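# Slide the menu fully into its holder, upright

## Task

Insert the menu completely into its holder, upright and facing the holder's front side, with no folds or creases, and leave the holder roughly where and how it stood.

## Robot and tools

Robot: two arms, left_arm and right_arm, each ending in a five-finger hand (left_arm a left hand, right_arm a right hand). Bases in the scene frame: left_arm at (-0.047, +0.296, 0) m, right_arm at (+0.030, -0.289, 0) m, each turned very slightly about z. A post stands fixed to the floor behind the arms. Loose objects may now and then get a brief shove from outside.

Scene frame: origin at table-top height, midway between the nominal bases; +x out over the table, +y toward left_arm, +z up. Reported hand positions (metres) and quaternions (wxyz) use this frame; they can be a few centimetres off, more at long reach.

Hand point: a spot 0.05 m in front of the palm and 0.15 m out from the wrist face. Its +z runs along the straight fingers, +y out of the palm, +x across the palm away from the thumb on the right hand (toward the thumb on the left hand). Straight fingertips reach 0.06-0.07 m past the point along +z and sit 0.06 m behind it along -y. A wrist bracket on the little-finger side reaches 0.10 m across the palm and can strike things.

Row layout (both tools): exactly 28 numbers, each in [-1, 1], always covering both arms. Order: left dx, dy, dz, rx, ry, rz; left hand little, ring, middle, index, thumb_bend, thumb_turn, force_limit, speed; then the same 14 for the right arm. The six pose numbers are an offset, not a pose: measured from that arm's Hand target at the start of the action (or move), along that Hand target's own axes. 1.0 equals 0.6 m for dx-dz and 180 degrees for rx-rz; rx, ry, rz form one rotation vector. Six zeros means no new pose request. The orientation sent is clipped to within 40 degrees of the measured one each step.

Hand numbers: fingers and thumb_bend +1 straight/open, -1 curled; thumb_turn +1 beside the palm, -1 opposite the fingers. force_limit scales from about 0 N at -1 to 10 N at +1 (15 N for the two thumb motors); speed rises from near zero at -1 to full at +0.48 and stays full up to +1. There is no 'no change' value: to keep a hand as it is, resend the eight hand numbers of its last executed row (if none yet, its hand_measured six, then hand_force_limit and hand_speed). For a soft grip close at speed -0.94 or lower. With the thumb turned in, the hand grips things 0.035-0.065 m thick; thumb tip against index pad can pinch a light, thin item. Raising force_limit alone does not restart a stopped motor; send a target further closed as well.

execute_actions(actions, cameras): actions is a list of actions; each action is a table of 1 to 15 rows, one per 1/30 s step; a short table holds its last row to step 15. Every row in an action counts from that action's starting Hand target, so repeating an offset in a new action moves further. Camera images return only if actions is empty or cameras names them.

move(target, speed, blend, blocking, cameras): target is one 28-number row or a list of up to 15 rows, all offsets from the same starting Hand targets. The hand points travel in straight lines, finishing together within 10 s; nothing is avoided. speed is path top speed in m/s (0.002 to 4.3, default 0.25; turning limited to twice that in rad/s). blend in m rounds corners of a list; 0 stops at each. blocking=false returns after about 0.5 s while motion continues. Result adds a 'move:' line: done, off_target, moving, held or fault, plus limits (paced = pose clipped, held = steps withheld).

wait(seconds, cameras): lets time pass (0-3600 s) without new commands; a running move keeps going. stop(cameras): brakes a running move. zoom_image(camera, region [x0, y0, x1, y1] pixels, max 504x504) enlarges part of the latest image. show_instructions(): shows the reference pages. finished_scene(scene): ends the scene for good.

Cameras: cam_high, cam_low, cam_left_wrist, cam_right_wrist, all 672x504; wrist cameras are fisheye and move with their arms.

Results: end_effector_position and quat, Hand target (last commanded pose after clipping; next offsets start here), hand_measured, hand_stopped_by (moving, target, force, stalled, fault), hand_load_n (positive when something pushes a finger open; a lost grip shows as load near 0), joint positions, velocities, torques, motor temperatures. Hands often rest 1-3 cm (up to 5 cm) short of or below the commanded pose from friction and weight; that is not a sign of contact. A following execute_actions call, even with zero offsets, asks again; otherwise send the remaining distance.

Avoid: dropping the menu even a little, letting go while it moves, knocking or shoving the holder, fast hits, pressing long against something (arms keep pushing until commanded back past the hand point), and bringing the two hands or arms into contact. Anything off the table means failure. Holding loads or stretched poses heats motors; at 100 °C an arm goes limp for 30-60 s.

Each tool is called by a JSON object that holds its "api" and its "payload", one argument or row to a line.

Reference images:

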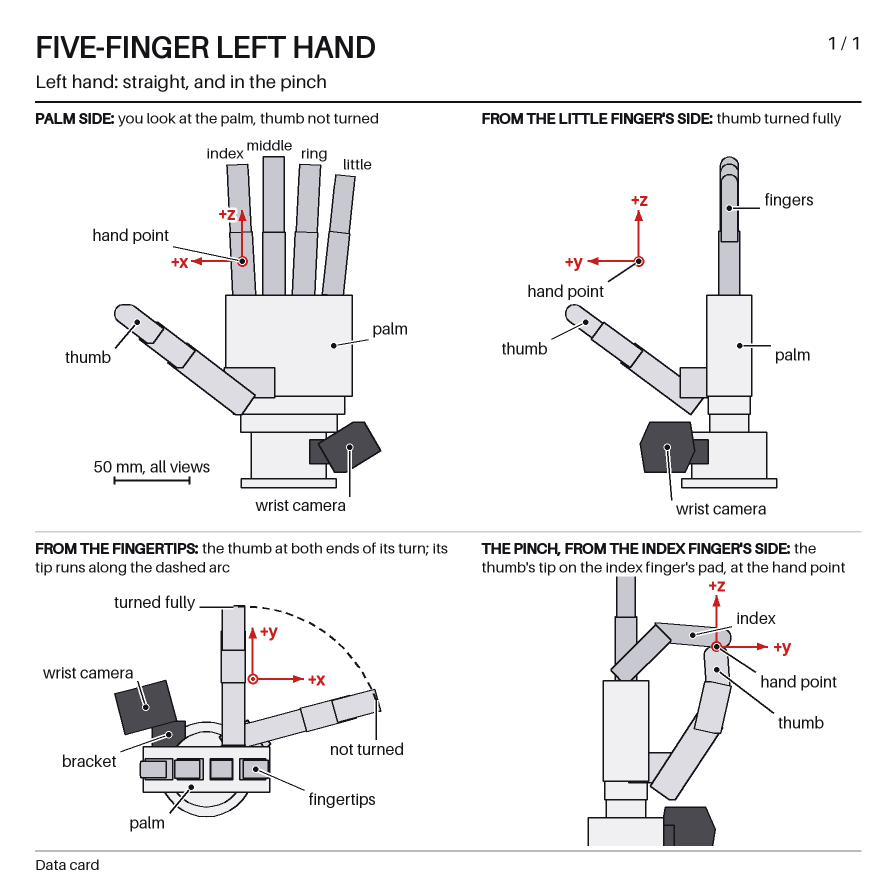

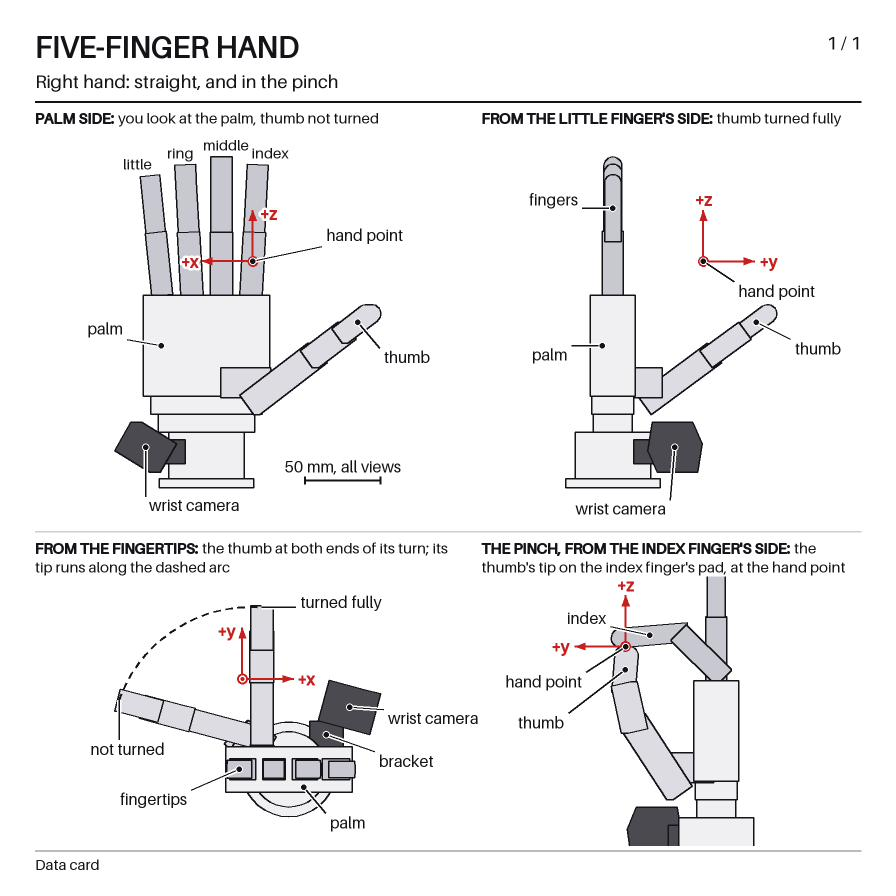

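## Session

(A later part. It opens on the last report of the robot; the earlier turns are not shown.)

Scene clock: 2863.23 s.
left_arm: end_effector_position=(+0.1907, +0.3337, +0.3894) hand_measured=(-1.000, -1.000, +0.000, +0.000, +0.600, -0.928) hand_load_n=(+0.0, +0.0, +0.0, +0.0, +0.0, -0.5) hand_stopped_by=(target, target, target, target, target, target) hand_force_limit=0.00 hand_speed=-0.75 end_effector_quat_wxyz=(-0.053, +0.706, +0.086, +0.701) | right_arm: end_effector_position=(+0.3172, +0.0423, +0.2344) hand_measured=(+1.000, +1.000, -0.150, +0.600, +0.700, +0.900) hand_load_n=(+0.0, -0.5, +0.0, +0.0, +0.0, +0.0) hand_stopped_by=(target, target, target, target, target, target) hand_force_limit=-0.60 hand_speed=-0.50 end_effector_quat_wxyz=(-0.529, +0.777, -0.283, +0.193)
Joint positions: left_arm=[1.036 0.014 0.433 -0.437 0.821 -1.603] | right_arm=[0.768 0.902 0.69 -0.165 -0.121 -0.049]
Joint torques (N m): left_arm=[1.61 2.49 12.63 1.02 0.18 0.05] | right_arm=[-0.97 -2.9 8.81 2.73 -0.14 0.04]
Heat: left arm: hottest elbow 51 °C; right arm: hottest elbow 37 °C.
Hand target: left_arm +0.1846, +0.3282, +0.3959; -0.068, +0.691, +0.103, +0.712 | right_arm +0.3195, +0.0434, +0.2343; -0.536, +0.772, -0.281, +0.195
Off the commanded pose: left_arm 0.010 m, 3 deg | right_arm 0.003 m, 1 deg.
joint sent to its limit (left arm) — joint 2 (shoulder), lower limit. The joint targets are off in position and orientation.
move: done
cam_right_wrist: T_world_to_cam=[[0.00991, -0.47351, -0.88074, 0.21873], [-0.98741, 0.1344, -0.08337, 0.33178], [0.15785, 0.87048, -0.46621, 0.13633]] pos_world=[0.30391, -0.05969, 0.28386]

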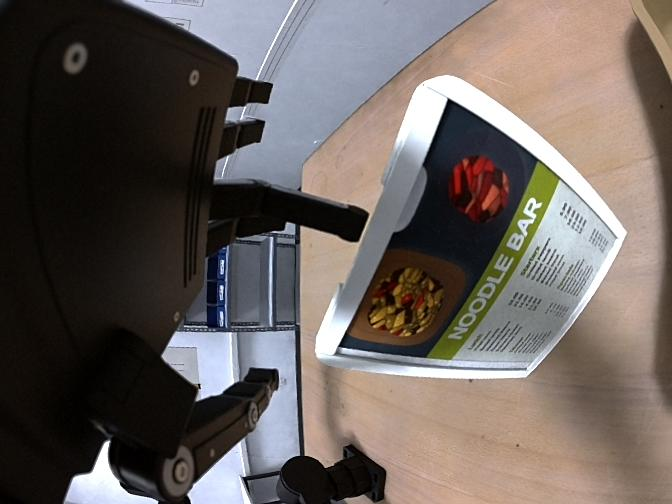

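{"api": "move", "payload": {
  "target": [0,0,0,0,0,0,-1,-1,0.0,0.0,0.6,-0.928,0,-0.75,0,0.006,0.001,0,0,0,1,1,-0.15,0.6,0.7,0.9,-0.6,-0.5],
  "speed": 0.015,
  "cameras": ["cam_right_wrist"]
}}

{"api": "zoom_image", "payload": {
  "camera": "cam_right_wrist",
  "region": [335, 170, 415, 270]
}}

Scene clock: 2873.20 s.
left_arm: end_effector_position=(+0.1907, +0.3337, +0.3894) hand_measured=(-1.000, -1.000, +0.000, +0.000, +0.600, -0.928) hand_load_n=(+0.0, +0.0, +0.0, +0.0, +0.0, -0.5) hand_stopped_by=(target, target, target, target, target, target) hand_force_limit=0.00 hand_speed=-0.75 end_effector_quat_wxyz=(-0.053, +0.706, +0.086, +0.701) | right_arm: end_effector_position=(+0.3171, +0.0423, +0.2326) hand_measured=(+1.000, +1.000, -0.150, +0.600, +0.700, +0.900) hand_load_n=(+0.0, +0.0, +0.0, +0.0, -0.5, +0.0) hand_stopped_by=(target, target, target, target, target, target) hand_force_limit=-0.60 hand_speed=-0.50 end_effector_quat_wxyz=(-0.530, +0.776, -0.282, +0.194)
Joint positions: left_arm=[1.036 0.014 0.433 -0.437 0.821 -1.603] | right_arm=[0.768 0.902 0.683 -0.156 -0.121 -0.049]
Joint torques (N m): left_arm=[1.67 2.55 12.64 1.03 0.18 0.05] | right_arm=[-1.14 -2.96 8.55 2.66 -0.15 0.06]
Heat: left arm: hottest elbow 51 °C; right arm: hottest elbow 37 °C.
Hand target: left_arm +0.1846, +0.3282, +0.3959; -0.068, +0.691, +0.103, +0.712 | right_arm +0.3191, +0.0429, +0.2307; -0.536, +0.772, -0.281, +0.195
Off the commanded pose: left_arm 0.010 m, 3 deg | right_arm 0.003 m, 1 deg.
joint sent to its limit (left arm) — joint 2 (shoulder), lower limit. The joint targets are off in position and orientation.
move: done
cam_right_wrist: T_world_to_cam=[[0.01163, -0.47184, -0.88161, 0.2167], [-0.98725, 0.13457, -0.08505, 0.33187], [0.15877, 0.87136, -0.46425, 0.13482]] pos_world=[0.30372, -0.05989, 0.28186]

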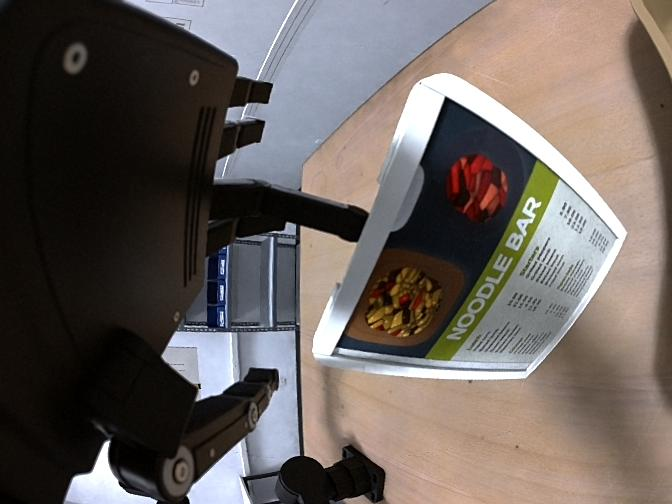

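Scaled by 5.040 from the camera's image (finer frame: 960x720).

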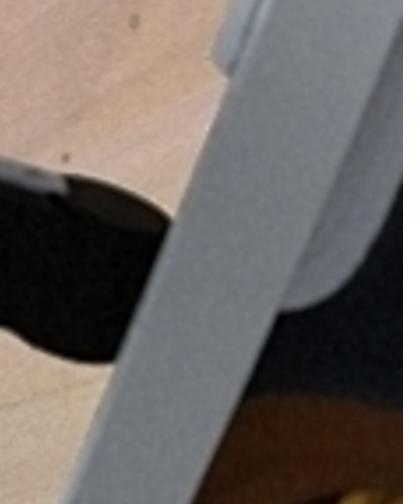

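{"api": "move", "payload": {
  "target": [0,0,0,0,0,0,-1,-1,0.0,0.0,0.6,-0.928,0,-0.75,0,0.007,0,0,0,0,1,1,-0.15,0.6,0.7,0.9,-0.6,-0.5],
  "speed": 0.015,
  "cameras": ["cam_right_wrist"]
}}

{"api": "zoom_image", "payload": {
  "camera": "cam_right_wrist",
  "region": [335, 170, 415, 270]
}}

Scene clock: 2882.27 s.
left_arm: end_effector_position=(+0.1907, +0.3337, +0.3894) hand_measured=(-1.000, -1.000, +0.000, +0.000, +0.600, -0.928) hand_load_n=(+0.0, +0.0, +0.0, +0.0, +0.0, -0.5) hand_stopped_by=(target, target, target, target, target, target) hand_force_limit=0.00 hand_speed=-0.75 end_effector_quat_wxyz=(-0.053, +0.706, +0.086, +0.701) | right_arm: end_effector_position=(+0.3161, +0.0413, +0.2276) hand_measured=(+1.000, +1.000, -0.150, +0.600, +0.700, +0.900) hand_load_n=(+0.0, +0.0, +0.0, +0.0, +0.0, +0.0) hand_stopped_by=(target, target, target, target, target, target) hand_force_limit=-0.60 hand_speed=-0.50 end_effector_quat_wxyz=(-0.529, +0.777, -0.283, +0.193)
Joint positions: left_arm=[1.036 0.014 0.433 -0.437 0.821 -1.603] | right_arm=[0.768 0.902 0.671 -0.146 -0.121 -0.049]
Joint torques (N m): left_arm=[1.61 2.49 12.64 1.03 0.19 0.05] | right_arm=[-1.26 -2.78 8.55 2.7 -0.18 0.05]
Heat: left arm: hottest elbow 51 °C; right arm: hottest elbow 37 °C.
Hand target: left_arm +0.1846, +0.3282, +0.3959; -0.068, +0.691, +0.103, +0.712 | right_arm +0.3181, +0.0417, +0.2267; -0.536, +0.772, -0.281, +0.195
Off the commanded pose: left_arm 0.010 m, 3 deg | right_arm 0.002 m, 1 deg.
joint sent to its limit (left arm) — joint 2 (shoulder), lower limit. The joint targets are off in position and orientation.
move: done
cam_right_wrist: T_world_to_cam=[[0.01001, -0.47344, -0.88077, 0.21226], [-0.98741, 0.13437, -0.08345, 0.33028], [0.15786, 0.87052, -0.46614, 0.13418]] pos_world=[0.30281, -0.06069, 0.27706]

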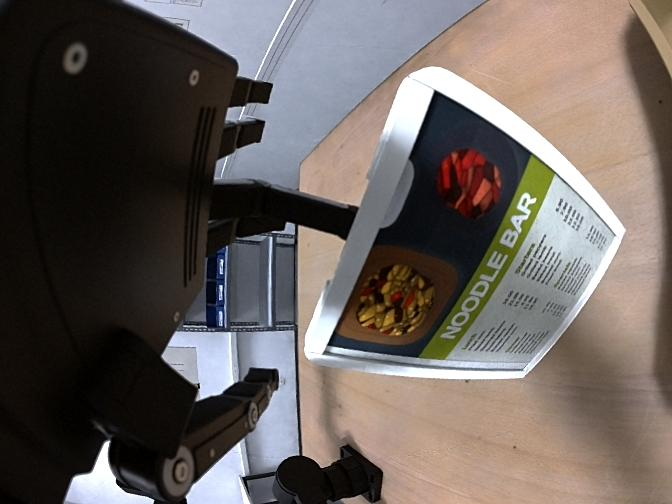

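Scaled by 5.040 from the camera's image (finer frame: 960x720).

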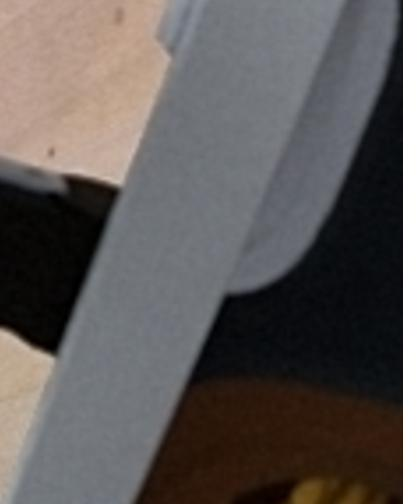

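{"api": "move", "payload": {
  "target": [
    [0,0,0,0,0,0,-1,-1,0.0,0.0,0.6,-0.928,0,-0.75,0,-0.12,0.0,0,0,0,1,1,-0.15,0.6,0.7,0.9,-0.6,-0.5],
    [0,0,0,0,0,0,-1,-1,0.0,0.0,0.6,-0.928,0,-0.75,0,-0.22,0.0,0,0,0,1,1,-0.15,0.6,0.7,0.9,-0.6,-0.5]
  ],
  "speed": [0.05,0.12],
  "blend": 0.01,
  "cameras": ["cam_right_wrist","cam_high","cam_low"]
}}

{"api": "zoom_image", "payload": {
  "camera": "cam_right_wrist",
  "region": [420, 160, 660, 400]
}}

Scene clock: 2906.77 s.
left_arm: end_effector_position=(+0.1907, +0.3337, +0.3894) hand_measured=(-1.000, -1.000, +0.000, +0.000, +0.600, -0.928) hand_load_n=(+0.0, +0.0, +0.0, +0.0, +0.0, -0.5) hand_stopped_by=(target, target, target, target, target, target) hand_force_limit=0.00 hand_speed=-0.75 end_effector_quat_wxyz=(-0.053, +0.706, +0.086, +0.701) | right_arm: end_effector_position=(+0.3448, +0.0683, +0.3280) hand_measured=(+1.000, +1.000, -0.150, +0.600, +0.700, +0.900) hand_load_n=(+0.0, +0.0, +0.0, +0.0, +0.0, +0.0) hand_stopped_by=(target, target, target, target, target, target) hand_force_limit=-0.60 hand_speed=-0.50 end_effector_quat_wxyz=(-0.524, +0.779, -0.284, +0.194)
Joint positions: left_arm=[1.036 0.014 0.433 -0.437 0.821 -1.603] | right_arm=[0.773 0.99 0.992 -0.389 -0.112 -0.05]
Joint torques (N m): left_arm=[1.67 2.49 12.64 1.03 0.18 0.05] | right_arm=[0.15 -3.66 13.78 1.29 0.12 0.13]
Heat: left arm: hottest elbow 51 °C; right arm: hottest elbow 39 °C.
Hand target: left_arm +0.1846, +0.3282, +0.3959; -0.068, +0.691, +0.103, +0.712 | right_arm +0.3477, +0.0771, +0.3505; -0.536, +0.772, -0.281, +0.195
Off the commanded pose: left_arm 0.010 m, 3 deg | right_arm 0.024 m, 2 deg.
joint sent to its limit (left arm) — joint 2 (shoulder), lower limit. The joint targets are off in position and orientation.
move: off_target (right_arm)
cam_right_wrist: T_world_to_cam=[[0.00528, -0.48224, -0.87602, 0.31385], [-0.98731, 0.13654, -0.08112, 0.36235], [0.15873, 0.86533, -0.4754, 0.15609]] pos_world=[0.33132, -0.03319, 0.37854]
Images, in order (width x height): cam_high 672x504, cam_low 672x504, cam_right_wrist 672x504.

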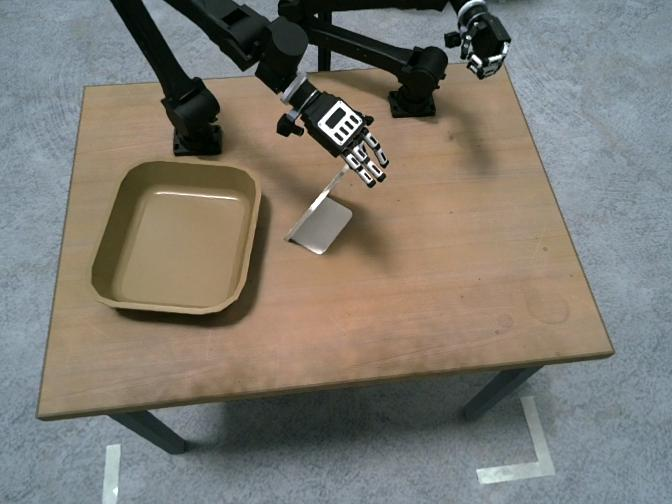

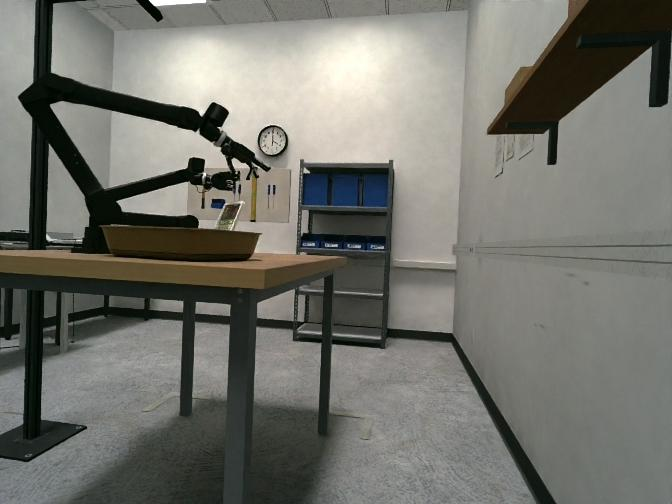

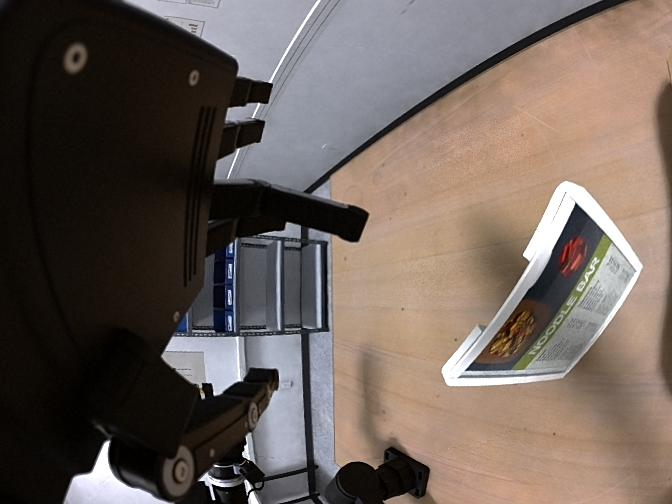

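Scaled by 2.100 from the camera's image (finer frame: 960x720).

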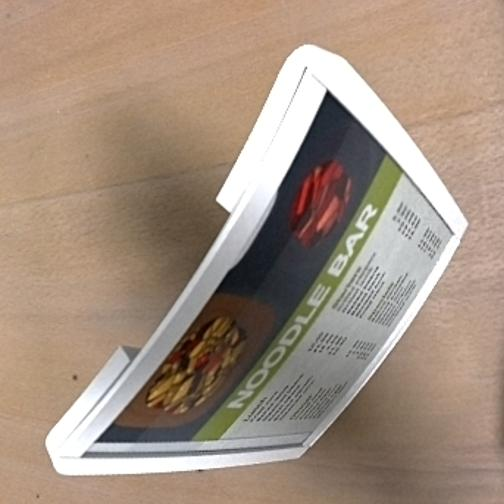

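{"api": "wait", "payload": {
  "seconds": 0.5,
  "cameras": ["cam_right_wrist","cam_high"]
}}

Scene clock: 2915.03 s.
left_arm: end_effector_position=(+0.1907, +0.3337, +0.3894) hand_measured=(-1.000, -1.000, +0.000, +0.000, +0.600, -0.928) hand_load_n=(+0.0, +0.0, +0.0, +0.0, +0.0, +0.0) hand_stopped_by=(target, target, target, target, target, target) hand_force_limit=0.00 hand_speed=-0.75 end_effector_quat_wxyz=(-0.053, +0.706, +0.086, +0.701) | right_arm: end_effector_position=(+0.3448, +0.0683, +0.3280) hand_measured=(+1.000, +1.000, -0.150, +0.600, +0.700, +0.900) hand_load_n=(+0.0, +0.0, +0.0, +0.0, +0.0, +0.0) hand_stopped_by=(target, target, target, target, target, target) hand_force_limit=-0.60 hand_speed=-0.50 end_effector_quat_wxyz=(-0.524, +0.779, -0.284, +0.194)
Joint positions: left_arm=[1.036 0.014 0.433 -0.437 0.821 -1.603] | right_arm=[0.773 0.99 0.992 -0.389 -0.112 -0.05]
Joint torques (N m): left_arm=[1.67 2.49 12.62 1.02 0.19 0.04] | right_arm=[-0.09 -4.01 13.78 1.33 0.12 0.14]
Heat: left arm: hottest elbow 51 °C; right arm: hottest elbow 40 °C.
Hand target: left_arm +0.1846, +0.3282, +0.3959; -0.068, +0.691, +0.103, +0.712 | right_arm +0.3477, +0.0771, +0.3505; -0.536, +0.772, -0.281, +0.195
Off the commanded pose: left_arm 0.010 m, 3 deg | right_arm 0.024 m, 2 deg.
wait: 0.50 s; at rest from the start
cam_right_wrist: T_world_to_cam=[[0.00528, -0.48224, -0.87602, 0.31385], [-0.98731, 0.13654, -0.08112, 0.36235], [0.15873, 0.86533, -0.4754, 0.15609]] pos_world=[0.33132, -0.03319, 0.37854]
Images, in order (width x height): cam_high 672x504, cam_right_wrist 672x504.

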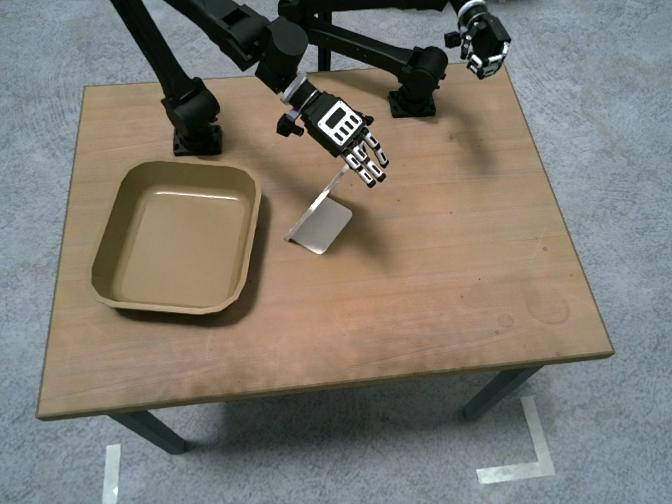

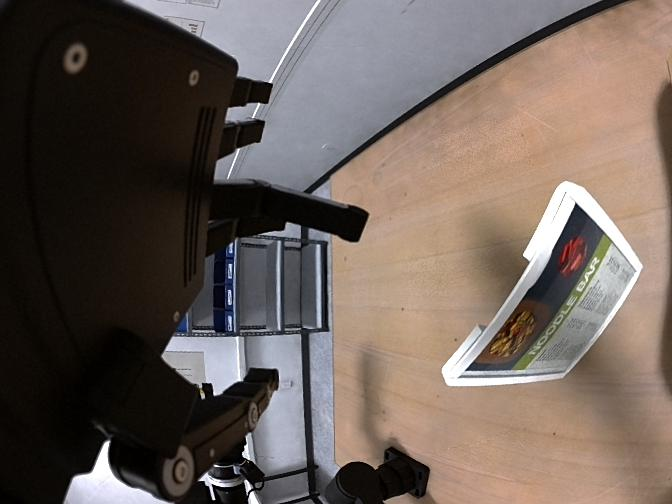

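{"api": "zoom_image", "payload": {
  "camera": "cam_right_wrist",
  "region": [430, 170, 660, 400]
}}

Scaled by 2.191 from the camera's image (finer frame: 960x720).

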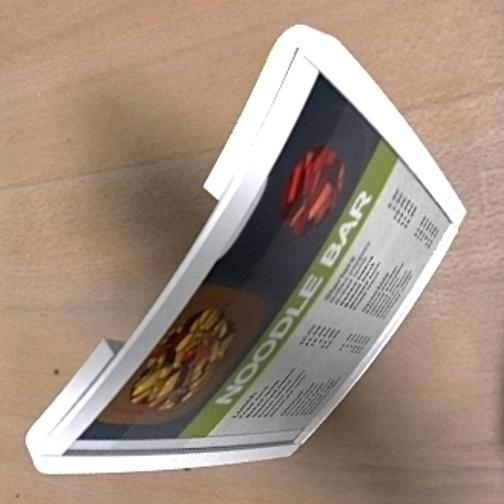

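{"api": "finished_scene", "payload": {

}}

The scene is finished: the task was done.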